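# Flip the tin lid upside down on the mat

## Task

Turn the tin lid over so the face now on top ends up facing down. It must end up entirely on the mat, with no other object on the mat, and nothing may be left toppled. A reference image called manual goes with this goal.

## Robot and tools

Robot: one arm (a UR7e-type, six joints: shoulder pan, shoulder lift, elbow, wrist 1, wrist 2, wrist 3) carrying a Robotiq 2F-85 two-finger gripper. It has a single gripper, so every row describes that one hand. Its base sits at (0, 0, +0.127) m in the scene frame, slightly tilted. The only camera is cam_wrist (896x504), mounted on the wrist.

Frame: all hand positions, velocities and targets use the scene frame. Its origin is on the table top under the base; +z is up; looking along +x, +y is to the left. Gripper axes: fingers point along its +z, close and open along its y, and a block about 10 cm long juts toward its +x. end_effector_position is the point between the pads when closed; fingertips reach about 19 mm past it when closed, 6 mm when fully open. Printed poses can be a few cm off.

The row: every motion command is a row of 10 numbers in this order: x, y, z (metres, an absolute position in the scene frame), qw, qx, qy, qz (absolute orientation quaternion, w first, scene frame), then position, force_limit, speed for the fingers, each in [-1, 1]. So x..qz form an absolute pose, not an offset. position +1 is fully open (85 mm), about -0.8 is pads touching, -1 closes until something blocks. force_limit and speed both start at +1; speed -1 is about 20 mm/s, 0 about 85, +1 about 150. A 0 in these slots is a real command, so repeat your last values to leave the fingers alone. Keep sending the same quaternion in every row to hold an orientation.

execute_actions(actions, cameras): actions is a list of actions; each action is a table of up to 15 rows, one per 1/30 s step, and a short table repeats its final row. One action's target may not lie more than 0.6 m from the gripper along any gripper axis at the start of that action; otherwise it, or the whole call, is refused. The result is the robot state; images arrive only when actions is empty or cameras names them (["all"], [] or names like "cam_wrist").

move(target, speed, blend, stop_force, zero, blocking, cameras): drives the hand on a straight line from the current Hand target to one absolute row, or through a list of up to 15 rows sharing 10 s. speed is m/s (0.002 to 3.6, default 0.25; rotation up to twice that in rad/s), one value or one per leg. blend in m rounds corners (0 = stop at each). stop_force (3 to 120 N) ends the path when the wrist sensor feels that much push against the motion; zero (default true) re-zeroes first. Do not use stop_force when leaving a contact, when rotating, or with blocking=false. blocking=false returns after about 0.5 s while the move continues; a new move replaces it. The result adds a move: line: done (within 3 mm and 2 degrees), off_target, moving, held or fault, plus limits (paced = pose clipped, held = steps withheld). done does not prove nothing was touched. Finger changes on later list targets happen on arrival, with the arm paused.

wait(seconds 0 to 10): lets time pass holding the last command. stop(): brakes a running move (fingers continue). zoom_image(camera "cam_wrist", region [x0, y0, x1, y1] pixels, at most 504 each way): closer look at the latest image. show_instructions(): shows the reference image. zero_wrist_force(): subtracts the present wrist reading from later ones. read_manual(section "licences"): licence texts only. finished_scene(scene): ends the current scene, with its number as printed at the end of results; irreversible.

Reading results: end_effector_position, end_effector_quat_wxyz and velocities in the scene frame; Hand target is where the arm is being sent; Tool commands are the present finger commands. object_status: 0 moving, 1 blocked while opening, 2 blocked while closing (a grip), 3 reached requested position or pads met (thin items may still be held). To grip, send -1, keep it, and look for 2. position_measured is in counts: 3 open, 78 about 60 mm, 130 about 40 mm, 180 about 20 mm, 230 pads together. Wrist force and torque are along the gripper's own axes, as force from the surface into the arm; a third line shows the peak since last report. Joint torques include the arm's weight. A Joint velocities line reading within noise means the arm is still.

Cautions: the controller limits each step to 32 degrees of turn from the measured orientation, so big rotations take several actions. The arm is stiff: commanding even slightly past a firm contact can trigger a fault stop. Contact torque at a joint limit (130 N m for the big joints, 24.3 N m for the wrists) or roughly 150 N net force causes a 10 s stop; after one, release the grip first. Avoid paths close to the base, since they can flip the shoulder posture; route around it. Holding loads, stretching out or pushing at unreachable poses heats motors; MOTOR HOT appears near 70 °C and brakes lock at 85 °C for 30 to 60 s. Do not drop the lid from height, release it while moving, slam into the table, squeeze it hard while it still rests on something, or let anything leave the table; a stand with two cameras stands beside the table and must not be hit. Loose objects may get nudged now and then, so check the final state with a camera before ending.

Each tool is called as a command line: name --argument value for each argument, lists and objects as JSON in quotes; but a table of rows of numbers goes row by row, as --pt "numbers of a row", without its own name.

Reference images:

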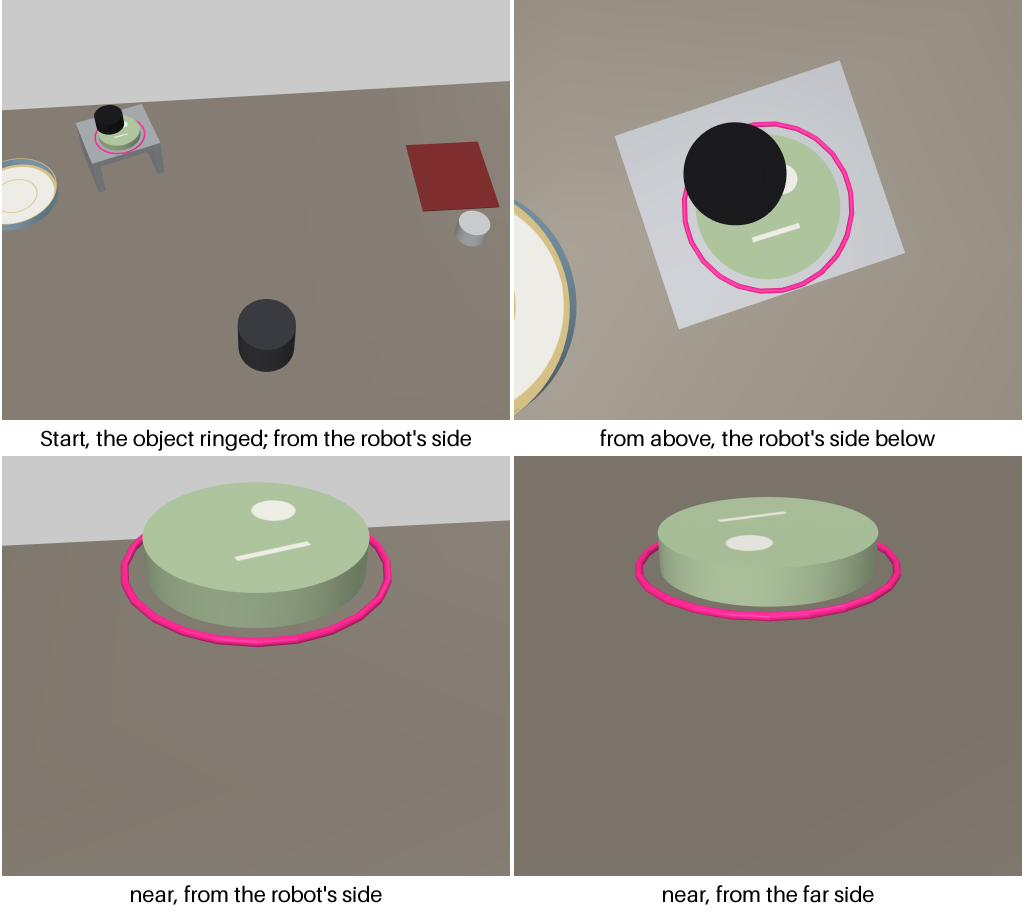

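## Session

execute_actions --actions '[]'

Scene clock: 0.00 s.
end_effector_position=(+0.5778, +0.2119, +0.1354) position_measured=3 object_status=3 end_effector_quat_wxyz=(-0.481, +0.405, +0.623, +0.466)
Joint positions: [-0.204 -1.137 1.783 -1.551 -0.563 0.335]
Joint velocities: within noise
Joint torques (N m): no reading
Motor temperatures (°C): [29 34 30 44 37 43]
Wrist force (N): no reading
Wrist torque (N m): no reading
Wrist force, peak (N): no reading
Hand target: +0.5778, +0.2119, +0.1354; -0.481, +0.405, +0.623, +0.466
Tool commands: gripper/position=+1.0 gripper/force_limit=+1.0 gripper/speed=+1.0

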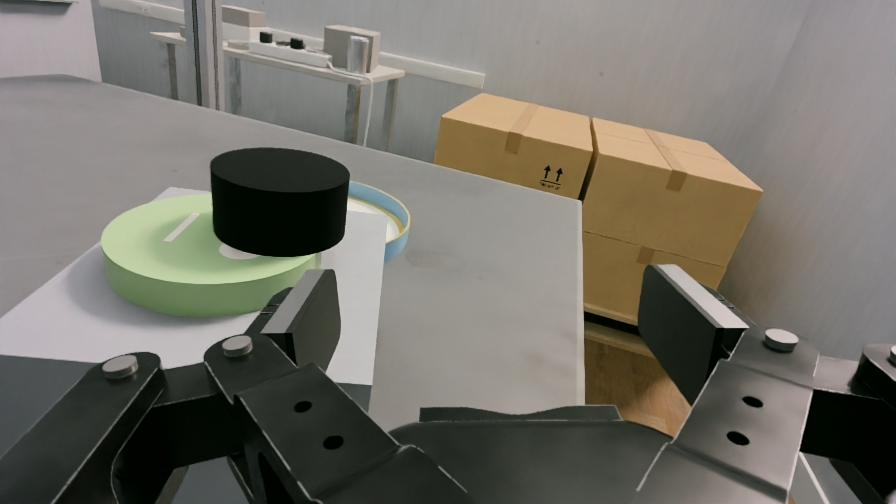

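move --pt "0.56 0.16 0.36 -0.481 0.405 0.623 0.466 1 1 1" --pt "0.402 -0.009 0.521 0 0.985 0 0.174 1 1 1" --speed 0.5 --blend '[0.08, 0]' --cameras '["all"]'

Scene clock: 98.87 s.
end_effector_position=(+0.4020, -0.0090, +0.5210) position_measured=3 object_status=3 end_effector_quat_wxyz=(+0.000, +0.985, +0.000, +0.174)
Joint positions: [-1.249 -2.845 1.754 -0.981 -1.004 1.968]
Joint torques (N m): [4.28 21.3 -23.31 -1.04 -1.48 -2]
Wrist force (N): [-3.6 -2.1 -2.8]
Wrist torque (N m): [-0.12 0.37 0.04]
Wrist force, peak (N): [-3.9 -2.1 -2.7]
Hand target: +0.4020, -0.0090, +0.5210; +0.000, +0.985, +0.000, +0.174
Off the commanded pose: 0.000 m, 0 deg.
shoulder posture changed: the wrist came as close to joint 1's axis as it can, and the arm is now in the other of its two shoulder postures.
move: done

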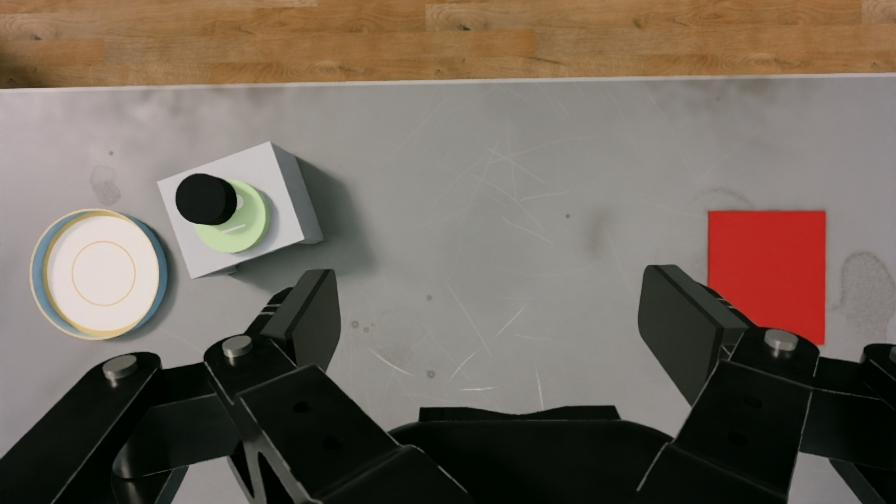

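move --target '[0.56, 0.16, 0.36, -0.481, 0.405, 0.623, 0.466, 1, 1, 1]' --speed 0.5

zoom_image --camera "cam_wrist" --region '[140, 120, 340, 300]'

Scene clock: 138.97 s.
end_effector_position=(+0.5600, +0.1600, +0.3600) position_measured=3 object_status=3 end_effector_quat_wxyz=(-0.481, +0.405, +0.623, +0.466)
Joint positions: [-0.232 -1.546 1.703 -1.028 -0.581 0.296]
Joint torques (N m): [21.61 -28.55 -22.33 1.93 -1.52 -1.8]
Wrist force (N): [0.0 0.2 -0.5]
Wrist torque (N m): [0.01 -0.10 0.17]
Wrist force, peak (N): [-4.1 -2.5 -2.7]
Hand target: +0.5600, +0.1600, +0.3600; -0.481, +0.405, +0.623, +0.466
Off the commanded pose: 0.000 m, 0 deg.
shoulder posture changed: the wrist came as close to joint 1's axis as it can, and the arm is now in the other of its two shoulder postures.
move: done

Scaled by 2.520 from the camera's 896x504 image, which has a finer 1280x720 frame.
This view is cut from an older image: the scene may have changed since it was taken.

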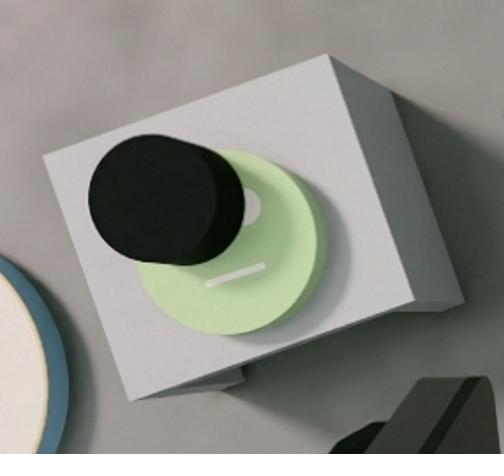

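move --target '[0.465, 0.25, 0.32, 0, 0.9858, 0.168, 0, 1, 1, 1]' --speed 0.7 --cameras '["all"]'

Scene clock: 193.90 s.
end_effector_position=(+0.4650, +0.2500, +0.3200) position_measured=3 object_status=3 end_effector_quat_wxyz=(+0.000, +0.986, +0.168, +0.000)
Joint positions: [0.643 -1.597 1.864 -1.966 -1.986 3.397]
Joint torques (N m): [22.08 -18.07 -28.55 -0.27 -2.65 1.72]
Wrist force (N): [-5.7 -2.5 -2.8]
Wrist torque (N m): [-0.30 0.51 -0.20]
Wrist force, peak (N): [-5.9 -2.2 -2.8]
Hand target: +0.4650, +0.2500, +0.3200; +0.000, +0.986, +0.168, +0.000
Off the commanded pose: 0.000 m, 0 deg.
move: done; limits=paced

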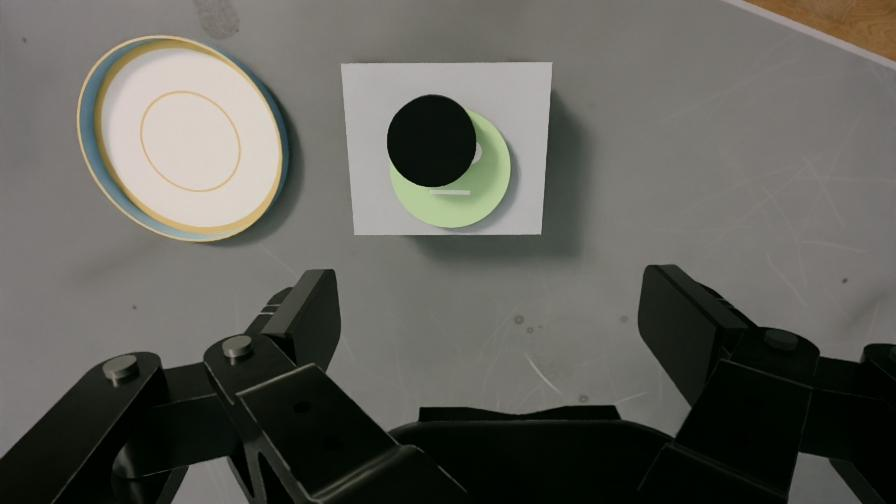

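move --pt "0.4825 0.2755 0.22 0 0.9858 0.168 0 0.65 -1 0" --pt "0.4825 0.2755 0.132 0 0.9858 0.168 0 0.65 -1 0" --pt "0.4825 0.2755 0.132 0 0.9858 0.168 0 -1 -1 -1" --speed '[0.3, 0.15, 0.15]' --blend '[0.03, 0, 0]' --cameras '["all"]'

Scene clock: 223.80 s.
end_effector_position=(+0.4825, +0.2755, +0.1320) position_measured=92 object_status=0 end_effector_quat_wxyz=(+0.000, +0.986, +0.168, +0.000)
Joint positions: [0.515 -1.293 2.033 -2.492 -1.966 3.26]
Joint torques (N m): [5.6 -24.68 -6.9 -1.82 1.4 -1.92]
Wrist force (N): [-6.9 -2.0 -17.2]
Wrist torque (N m): [-0.13 0.49 -0.01]
Wrist force, peak (N): [-6.7 -2.4 -17.5]
Hand target: +0.4825, +0.2755, +0.1320; +0.000, +0.986, +0.168, +0.000
Off the commanded pose: 0.000 m, 0 deg.
move: done

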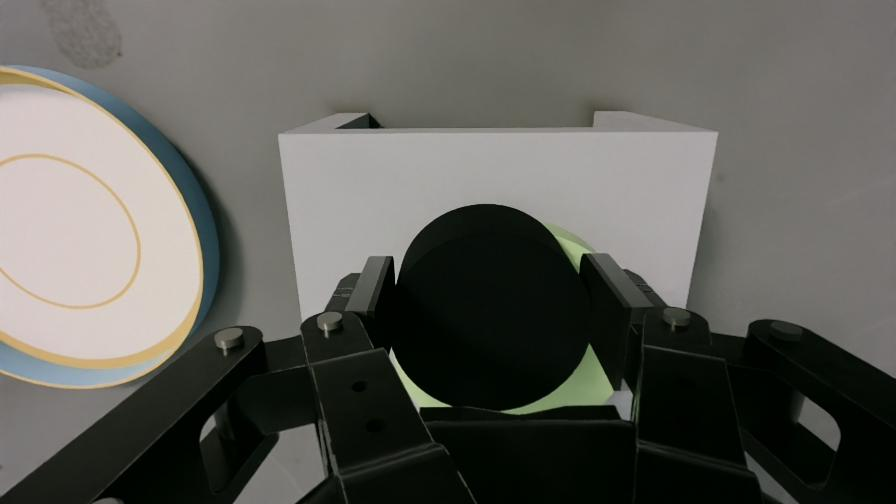

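move --target '[0.4825, 0.2755, 0.20, 0, 0.9858, 0.168, 0, -1, -1, -1]' --speed 0.15 --cameras '["all"]'

Scene clock: 229.03 s.
end_effector_position=(+0.4825, +0.2755, +0.1999) position_measured=92 object_status=2 end_effector_quat_wxyz=(+0.000, +0.986, +0.168, +0.000)
Joint positions: [0.568 -1.402 1.969 -2.298 -1.975 3.316]
Joint torques (N m): [23.83 -36.47 -24.94 -0.71 -2.39 1.71]
Wrist force (N): [-5.6 -2.0 -1.7]
Wrist torque (N m): [-0.22 0.49 -0.20]
Wrist force, peak (N): [-6.9 -2.4 -17.4]
Hand target: +0.4825, +0.2755, +0.2000; +0.000, +0.986, +0.168, +0.000
Off the commanded pose: 0.000 m, 0 deg.
move: done

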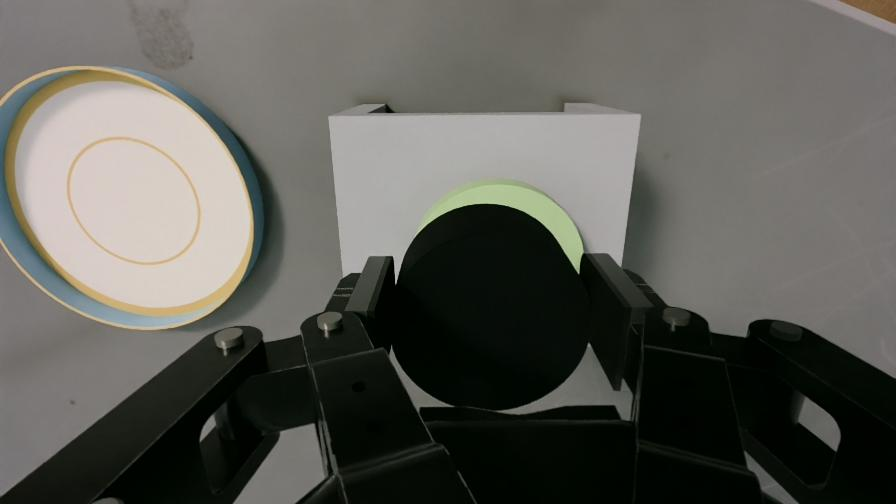

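move --pt "0.33 0.20 0.17 0 0.9858 0.168 0 -1 -1 -1" --pt "0.33 0.20 0.035 0 0.9858 0.168 0 -1 -1 -1" --speed '[0.35, 0.25]' --blend '[0.03, 0]'

move --target '[0.33, 0.20, 0.008, 0, 0.9858, 0.168, 0, -1, -1, -1]' --speed 0.02 --stop_force 5

Scene clock: 235.63 s.
end_effector_position=(+0.3300, +0.2000, +0.0351) position_measured=92 object_status=2 end_effector_quat_wxyz=(+0.000, +0.986, +0.168, +0.000) end_effector_velocity=(+0.001, +0.000, +0.000) end_effector_angular_velocity=(+0.001, -0.002, -0.001)
Joint positions: [0.406 -1.23 2.54 -3.105 -1.944 3.144]
Joint velocities: [-0.001 0.002 0 -0.005 0 -0.001]
Joint torques (N m): [3.29 -18.83 4.21 -3.11 2.57 -2.1]
Wrist force (N): [-5.5 -1.7 -1.7]
Wrist torque (N m): [-0.06 0.55 0.01]
Wrist force, peak (N): [-7.6 -2.2 -2.1]
Hand target: +0.3300, +0.2000, +0.0350; +0.000, +0.986, +0.168, +0.000
Off the commanded pose: 0.000 m, 0 deg.
move: done

Scene clock: 237.23 s.
end_effector_position=(+0.3299, +0.2000, +0.0283) position_measured=92 object_status=2 end_effector_quat_wxyz=(+0.000, +0.986, +0.168, +0.000)
Joint positions: [0.398 -1.204 2.54 -3.134 -1.943 3.137]
Joint torques (N m): [22.69 -28.26 -2.59 -0.59 -2.44 1.62]
Wrist force (N): [-6.3 -1.0 -8.8]
Wrist torque (N m): [-0.10 0.53 -0.12]
Wrist force, peak (N): [-14.5 -0.6 -39.1]
Hand target: +0.3299, +0.2000, +0.0283; +0.000, +0.986, +0.168, +0.000
Off the commanded pose: 0.020 m, 0 deg.
move: contact

move --pt "0.33 0.2000 0.0283 0 0.9858 0.168 0 0.6 -1 -0.6" --pt "0.33 0.2 0.17 0 0.9858 0.168 0 0.6 -1 -0.6" --pt "0.465 0.25 0.32 0 0.9858 0.168 0 0.6 -1 -0.6" --speed '[0.1, 0.25, 0.4]' --blend '[0, 0.04, 0]' --cameras '["all"]'

Scene clock: 244.87 s.
end_effector_position=(+0.4649, +0.2500, +0.3200) position_measured=53 object_status=3 end_effector_quat_wxyz=(+0.000, +0.986, +0.168, +0.000) end_effector_velocity=(+0.000, +0.000, +0.001) end_effector_angular_velocity=(-0.001, +0.001, +0.000)
Joint positions: [0.643 -1.597 1.864 -1.966 -1.986 3.397]
Joint velocities: [0 0 -0.003 0.005 0 0.001]
Joint torques (N m): [22.14 -19.28 -29.26 -0.97 -2.58 1.61]
Wrist force (N): [-5.5 -2.1 -2.6]
Wrist torque (N m): [-0.23 0.49 -0.20]
Wrist force, peak (N): [-6.7 -0.7 -9.0]
Hand target: +0.4650, +0.2500, +0.3200; +0.000, +0.986, +0.168, +0.000
Off the commanded pose: 0.000 m, 0 deg.
move: done

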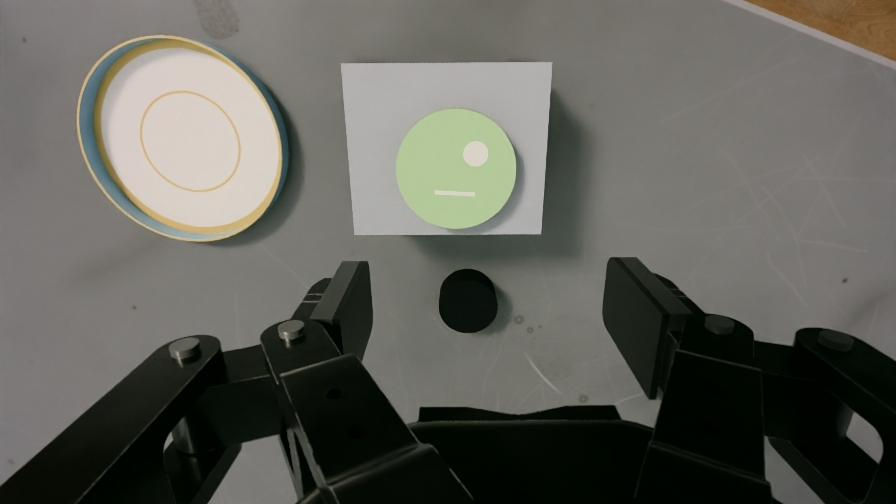

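move --pt "0.4417 0.3266 0.2 0 0.9858 0.168 0 -1 -1 0" --pt "0.4417 0.3266 0.126 0 0.9858 0.168 0 -1 -1 0" --pt "0.4651 0.2596 0.126 0 0.9858 0.168 0 -1 -1 0" --pt "0.4621 0.2676 0.126 0 0.9858 0.168 0 -1 -1 0" --pt "0.4651 0.2596 0.25 0 0.9858 0.168 0 -1 -1 0" --speed '[0.35, 0.2, 0.06, 0.1, 0.3]' --blend '[0.03, 0, 0, 0.003, 0]' --cameras '["all"]'

Scene clock: 272.50 s.
end_effector_position=(+0.4651, +0.2596, +0.2499) position_measured=232 object_status=3 end_effector_quat_wxyz=(+0.000, +0.986, +0.168, +0.000)
Joint positions: [0.599 -1.516 1.968 -2.168 -1.98 3.35]
Joint torques (N m): [24.19 -32.22 -26.66 -0.38 -2.44 1.61]
Wrist force (N): [-5.4 -1.9 -2.3]
Wrist torque (N m): [-0.22 0.49 -0.22]
Wrist force, peak (N): [-6.4 -3.0 -2.8]
Hand target: +0.4651, +0.2596, +0.2500; +0.000, +0.986, +0.168, +0.000
Off the commanded pose: 0.000 m, 0 deg.
move: done

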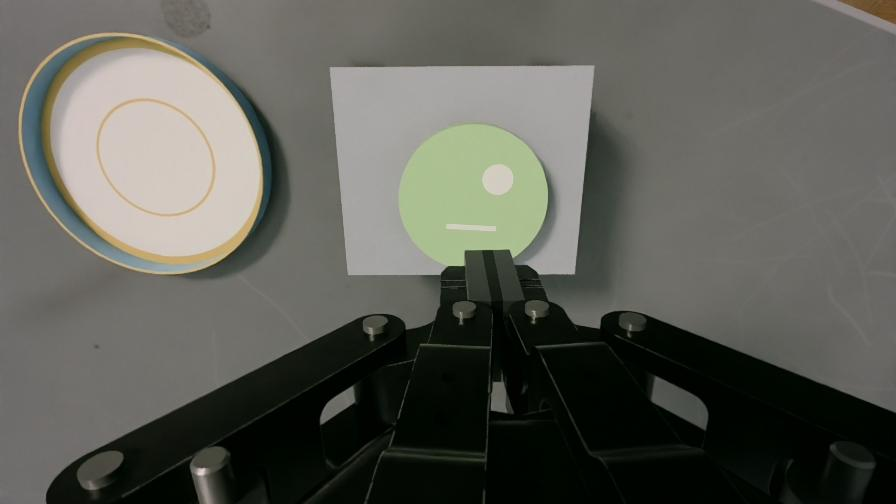

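move --pt "0.4417 0.3266 0.2 0 0.9858 0.168 0 -1 -1 0" --pt "0.4417 0.3266 0.1145 0 0.9858 0.168 0 -1 -1 0" --pt "0.4651 0.2596 0.1145 0 0.9858 0.168 0 -1 -1 0" --pt "0.4621 0.2676 0.1145 0 0.9858 0.168 0 -1 -1 0" --pt "0.4651 0.2596 0.25 0 0.9858 0.168 0 -1 -1 0" --speed '[0.4, 0.2, 0.06, 0.1, 0.4]' --blend '[0.03, 0, 0, 0.003, 0]' --cameras '["all"]'

Scene clock: 287.03 s.
end_effector_position=(+0.4651, +0.2596, +0.2499) position_measured=232 object_status=3 end_effector_quat_wxyz=(+0.000, +0.986, +0.168, +0.000)
Joint positions: [0.599 -1.516 1.968 -2.168 -1.98 3.35]
Joint torques (N m): [23.86 -31.83 -23.87 -0.5 -2.38 1.43]
Wrist force (N): [-5.6 -1.9 -2.4]
Wrist torque (N m): [-0.22 0.52 -0.21]
Wrist force, peak (N): [-6.4 -3.6 -2.9]
Hand target: +0.4651, +0.2596, +0.2500; +0.000, +0.986, +0.168, +0.000
Off the commanded pose: 0.000 m, 0 deg.
move: done

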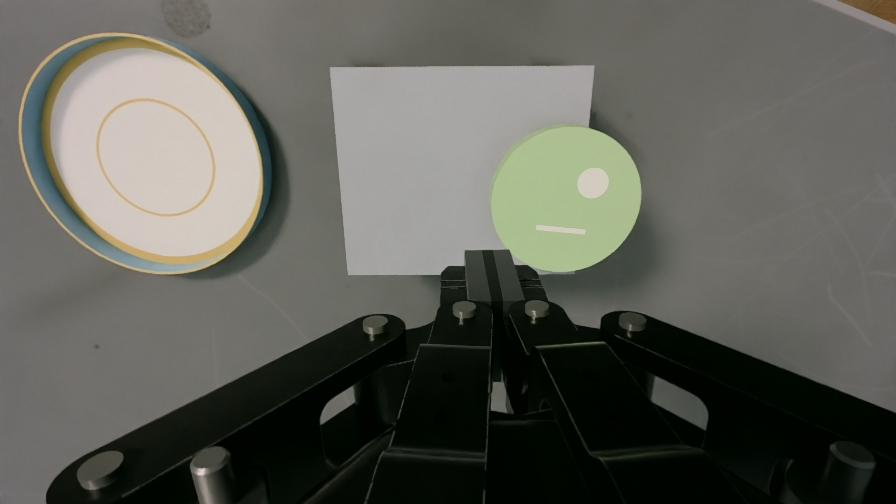

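move --pt "0.54 0.04 0.24 0.6971 -0.6971 -0.1188 0.1188 0.153 -0.4 0" --pt "0.5283 0.0746 0.097 0.6971 -0.6971 -0.1188 0.1188 0.153 -0.4 0" --pt "0.4949 0.1700 0.097 0.6971 -0.6971 -0.1188 0.1188 0.153 -0.4 0" --speed '[0.6, 0.3, 0.1]' --blend '[0.04, 0.02, 0]' --cameras '["all"]'

Scene clock: 310.67 s.
end_effector_position=(+0.4949, +0.1699, +0.0970) position_measured=110 object_status=3 end_effector_quat_wxyz=(+0.697, -0.697, -0.119, +0.119)
Joint positions: [-0.312 -1.077 1.837 -1.334 -0.713 1.784]
Joint torques (N m): [24.09 -47.22 0.49 0.69 2.82 1.13]
Wrist force (N): [-5.8 -2.9 0.1]
Wrist torque (N m): [0.01 0.63 -0.05]
Wrist force, peak (N): [-6.9 -3.0 -2.5]
Hand target: +0.4949, +0.1700, +0.0970; +0.697, -0.697, -0.119, +0.119
Off the commanded pose: 0.000 m, 0 deg.
move: done

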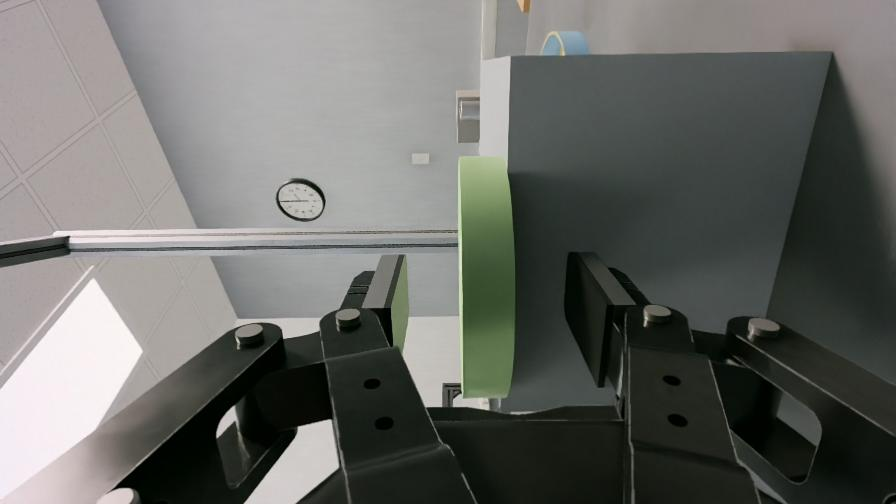

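move --pt "0.4949 0.1700 0.097 0.6971 -0.6971 -0.1188 0.1188 -1 -0.4 -1" --pt "0.4949 0.1700 0.18 0.6971 -0.6971 -0.1188 0.1188 -1 -0.4 -1" --pt "0.48 0.03 0.30 0.6971 -0.6971 -0.1188 0.1188 -1 -0.4 -1" --pt "0.43 -0.27 0.36 0 0.9858 0.168 0 -1 -0.4 -1" --speed '[0.1, 0.15, 0.4, 0.5]' --blend '[0, 0.03, 0.08, 0]' --cameras '["all"]'

Scene clock: 325.17 s.
end_effector_position=(+0.4300, -0.2699, +0.3600) position_measured=196 object_status=2 end_effector_quat_wxyz=(+0.000, +0.986, +0.168, +0.000)
Joint positions: [-0.972 -2.19 1.911 -1.704 -1.437 1.837]
Joint torques (N m): [-2.6 -21.45 -17.91 -3.89 2.55 -1.77]
Wrist force (N): [-5.6 -2.3 -2.4]
Wrist torque (N m): [-0.21 0.53 0.00]
Wrist force, peak (N): [-6.8 -15.6 -0.2]
Hand target: +0.4300, -0.2700, +0.3600; +0.000, +0.986, +0.168, +0.000
Off the commanded pose: 0.000 m, 0 deg.
move: done

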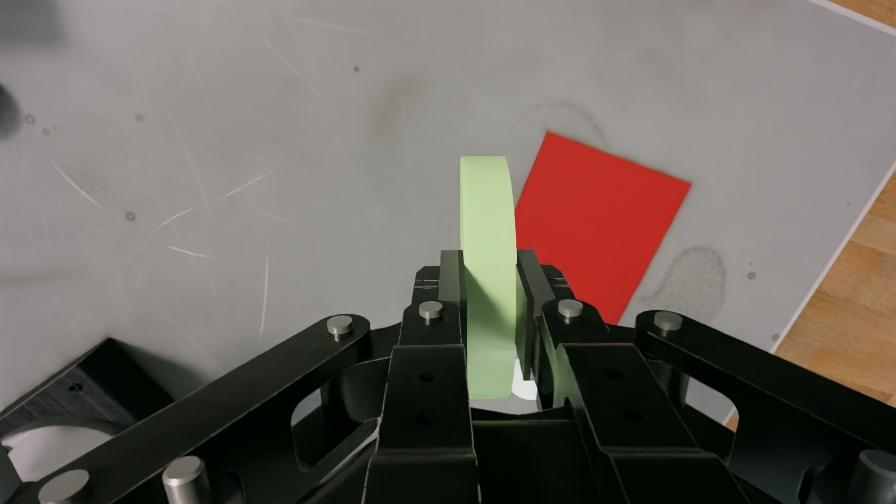

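move --pt "0.372 -0.388 0.14 0.4929 0.8537 0.1455 0.084 -1 -0.4 -1" --pt "0.3768 -0.4016 0.056 0.4929 0.8537 0.1455 0.084 -1 -0.4 -1" --speed '[0.5, 0.2]' --blend '[0.02, 0]'

move --target '[0.3768, -0.4016, 0.040, 0.4929, 0.8537, 0.1455, 0.084, -1, -0.4, -1]' --speed 0.01 --stop_force 4 --cameras '["all"]'

Scene clock: 348.63 s.
end_effector_position=(+0.3768, -0.4016, +0.0560) position_measured=196 object_status=2 end_effector_quat_wxyz=(+0.493, +0.854, +0.145, +0.084)
Joint positions: [-0.978 -0.901 2.492 -4.584 -1.725 1.822]
Joint torques (N m): [12.24 -25.09 -1.7 -4.24 -3 -1.53]
Wrist force (N): [-4.2 -0.7 -1.6]
Wrist torque (N m): [-0.34 0.36 -0.06]
Wrist force, peak (N): [-5.5 -2.4 -3.1]
Hand target: +0.3768, -0.4016, +0.0560; +0.493, +0.854, +0.145, +0.084
Off the commanded pose: 0.000 m, 0 deg.
move: done

Scene clock: 351.23 s.
end_effector_position=(+0.3768, -0.4016, +0.0400) position_measured=196 object_status=2 end_effector_quat_wxyz=(+0.493, +0.854, +0.146, +0.084)
Joint positions: [-0.97 -0.846 2.464 -4.61 -1.732 1.823]
Joint torques (N m): [12.42 -25.17 0.9 -3.53 -2.5 1.71]
Wrist force (N): [-4.6 0.8 -2.7]
Wrist torque (N m): [-0.41 0.40 -0.28]
Wrist force, peak (N): [-4.6 1.4 -3.4]
Hand target: +0.3768, -0.4016, +0.0400; +0.493, +0.854, +0.146, +0.084
Off the commanded pose: 0.000 m, 0 deg.
move: done

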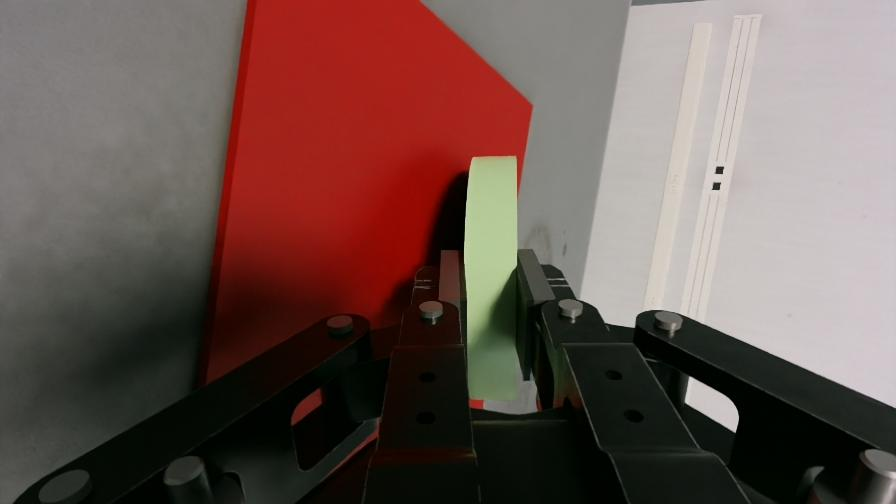

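move --target '[0.3768, -0.4016, 0.028, 0.4929, 0.8537, 0.1455, 0.084, -1, -0.4, -1]' --speed 0.01 --stop_force 4

Scene clock: 356.33 s.
end_effector_position=(+0.3768, -0.4016, +0.0280) position_measured=198 object_status=2 end_effector_quat_wxyz=(+0.493, +0.854, +0.146, +0.084)
Joint positions: [-0.965 -0.807 2.442 -4.627 -1.738 1.824]
Joint torques (N m): [11.98 -25.41 -0.47 -3.74 -2.76 1.47]
Wrist force (N): [-4.8 0.3 -2.6]
Wrist torque (N m): [-0.45 0.43 -0.28]
Wrist force, peak (N): [-4.9 0.7 -3.0]
Hand target: +0.3768, -0.4016, +0.0280; +0.493, +0.854, +0.146, +0.084
Off the commanded pose: 0.000 m, 0 deg.
move: done

wait --seconds 0.1 --cameras '["all"]'

Scene clock: 358.20 s.
end_effector_position=(+0.3768, -0.4016, +0.0280) position_measured=198 object_status=2 end_effector_quat_wxyz=(+0.493, +0.854, +0.146, +0.084)
Joint positions: [-0.965 -0.807 2.442 -4.627 -1.738 1.824]
Joint torques (N m): [12.31 -25.81 -1.07 -3.78 -2.69 1.95]
Wrist force (N): [-4.7 0.4 -2.6]
Wrist torque (N m): [-0.45 0.41 -0.27]
Wrist force, peak (N): [-5.0 0.3 -2.6]
Hand target: +0.3768, -0.4016, +0.0280; +0.493, +0.854, +0.146, +0.084
Tool commands: gripper/position=-1.0 gripper/force_limit=-0.4 gripper/speed=-1.0
Off the commanded pose: 0.000 m, 0 deg.
wait: 0.10 s; at rest from the start

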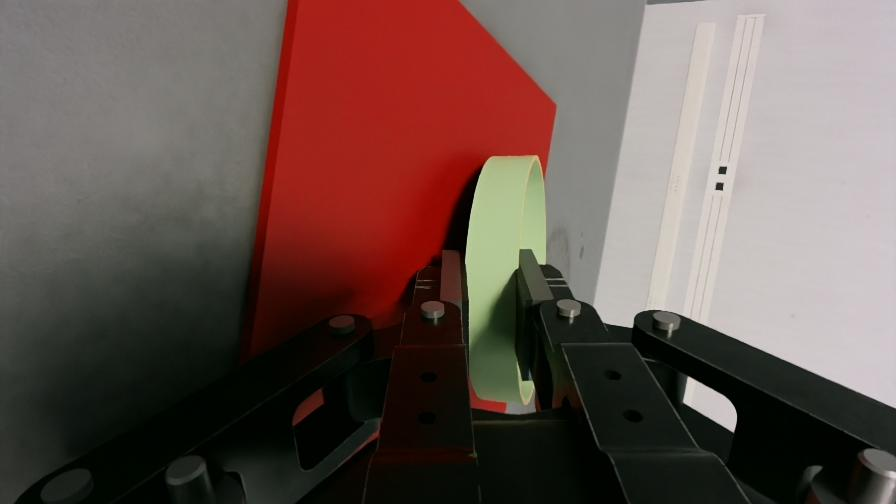

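move --pt "0.3768 -0.4016 0.0355 0.4929 0.8537 0.1455 0.084 -1 -0.4 -1" --pt "0.3768 -0.4016 0.0358 0.4929 0.8537 0.1455 0.084 -0.2 -0.4 -1" --speed '[0.03, 0.03]' --cameras '["all"]'

Scene clock: 370.33 s.
end_effector_position=(+0.3768, -0.4016, +0.0358) position_measured=154 object_status=0 end_effector_quat_wxyz=(+0.493, +0.854, +0.146, +0.084)
Joint positions: [-0.968 -0.832 2.456 -4.617 -1.734 1.823]
Joint torques (N m): [-9.06 -37.47 13.06 -1.53 1.8 -2.03]
Wrist force (N): [-4.6 -0.5 -1.5]
Wrist torque (N m): [-0.35 0.42 -0.20]
Wrist force, peak (N): [-5.2 0.3 -2.6]
Hand target: +0.3768, -0.4016, +0.0358; +0.493, +0.854, +0.146, +0.084
Off the commanded pose: 0.000 m, 0 deg.
move: done

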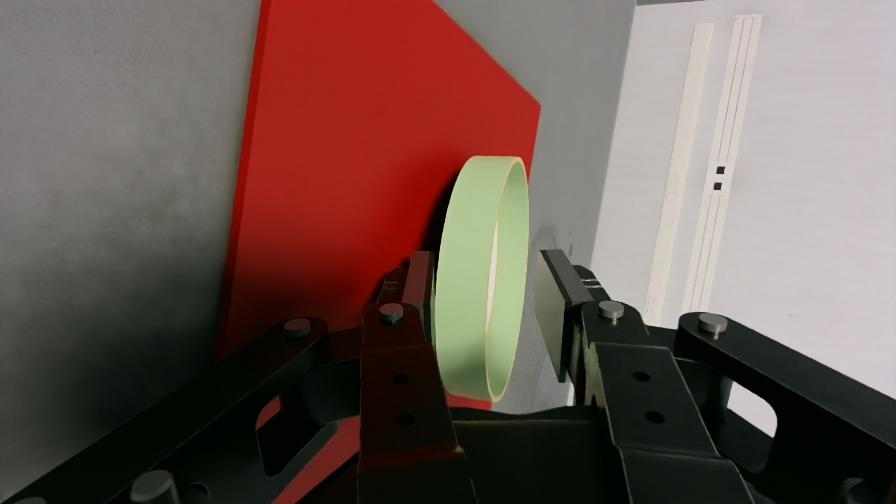

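move --pt "0.356 -0.343 0.037 0.4929 0.8537 0.1455 0.084 -0.2 -0.4 -1" --pt "0.34 -0.32 0.12 0.4929 0.8537 0.1455 0.084 -0.2 -0.4 -1" --pt "0.37 -0.42 0.36 0 0.9858 0.168 0 -0.2 -0.4 -1" --speed '[0.12, 0.25, 0.5]' --blend '[0.01, 0.05, 0]' --cameras '["all"]'

Scene clock: 377.10 s.
end_effector_position=(+0.3496, -0.3344, +0.0766) position_measured=154 object_status=3 end_effector_quat_wxyz=(+0.493, +0.854, +0.145, +0.084)
Joint positions: [-0.915 -0.829 2.648 -4.811 -1.788 1.831]
Joint torques (N m): [12.69 -23.51 4.05 -3.9 -3.15 1.8]
Wrist force (N): [-4.5 -0.9 -2.0]
Wrist torque (N m): [-0.40 0.43 -0.15]
Wrist force, peak (N): [-5.0 3.5 -7.9]
Hand target: +0.3496, -0.3344, +0.0765; +0.493, +0.854, +0.145, +0.084
Off the commanded pose: 0.297 m, 60 deg.
move: held (a check stopped the path); path passed 1 of 3 targets; blend cut to 0.0438 m at target 2; limits=held
pose unreachable: on one or more control steps of this call, first in action 0 (counted from 0), an arm could not follow its commanded pose, so it was not sent that pose on those steps. It may still have moved: this result reports where it is.
cause: moving toward the commanded pose would bring two parts of the arm too close to each other (joints 3 (elbow) to 5 (wrist 2) lie between them).

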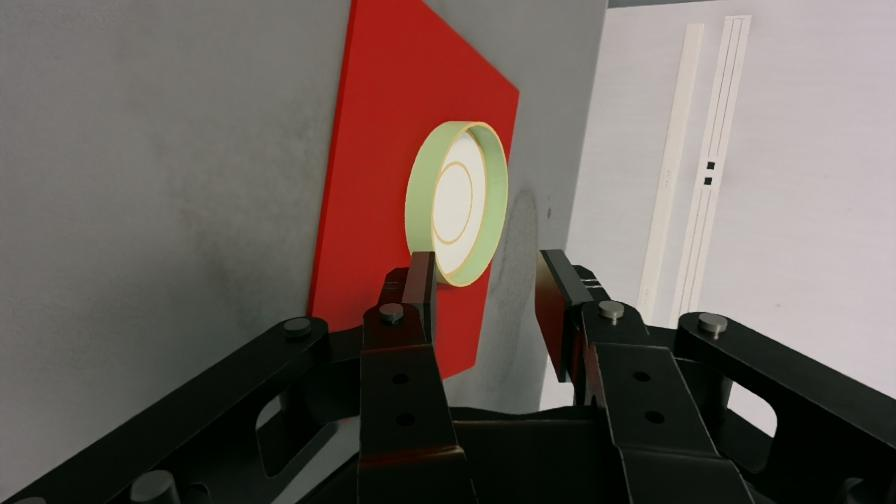

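finished_scene --scene 1

The scene is finished: the task was done.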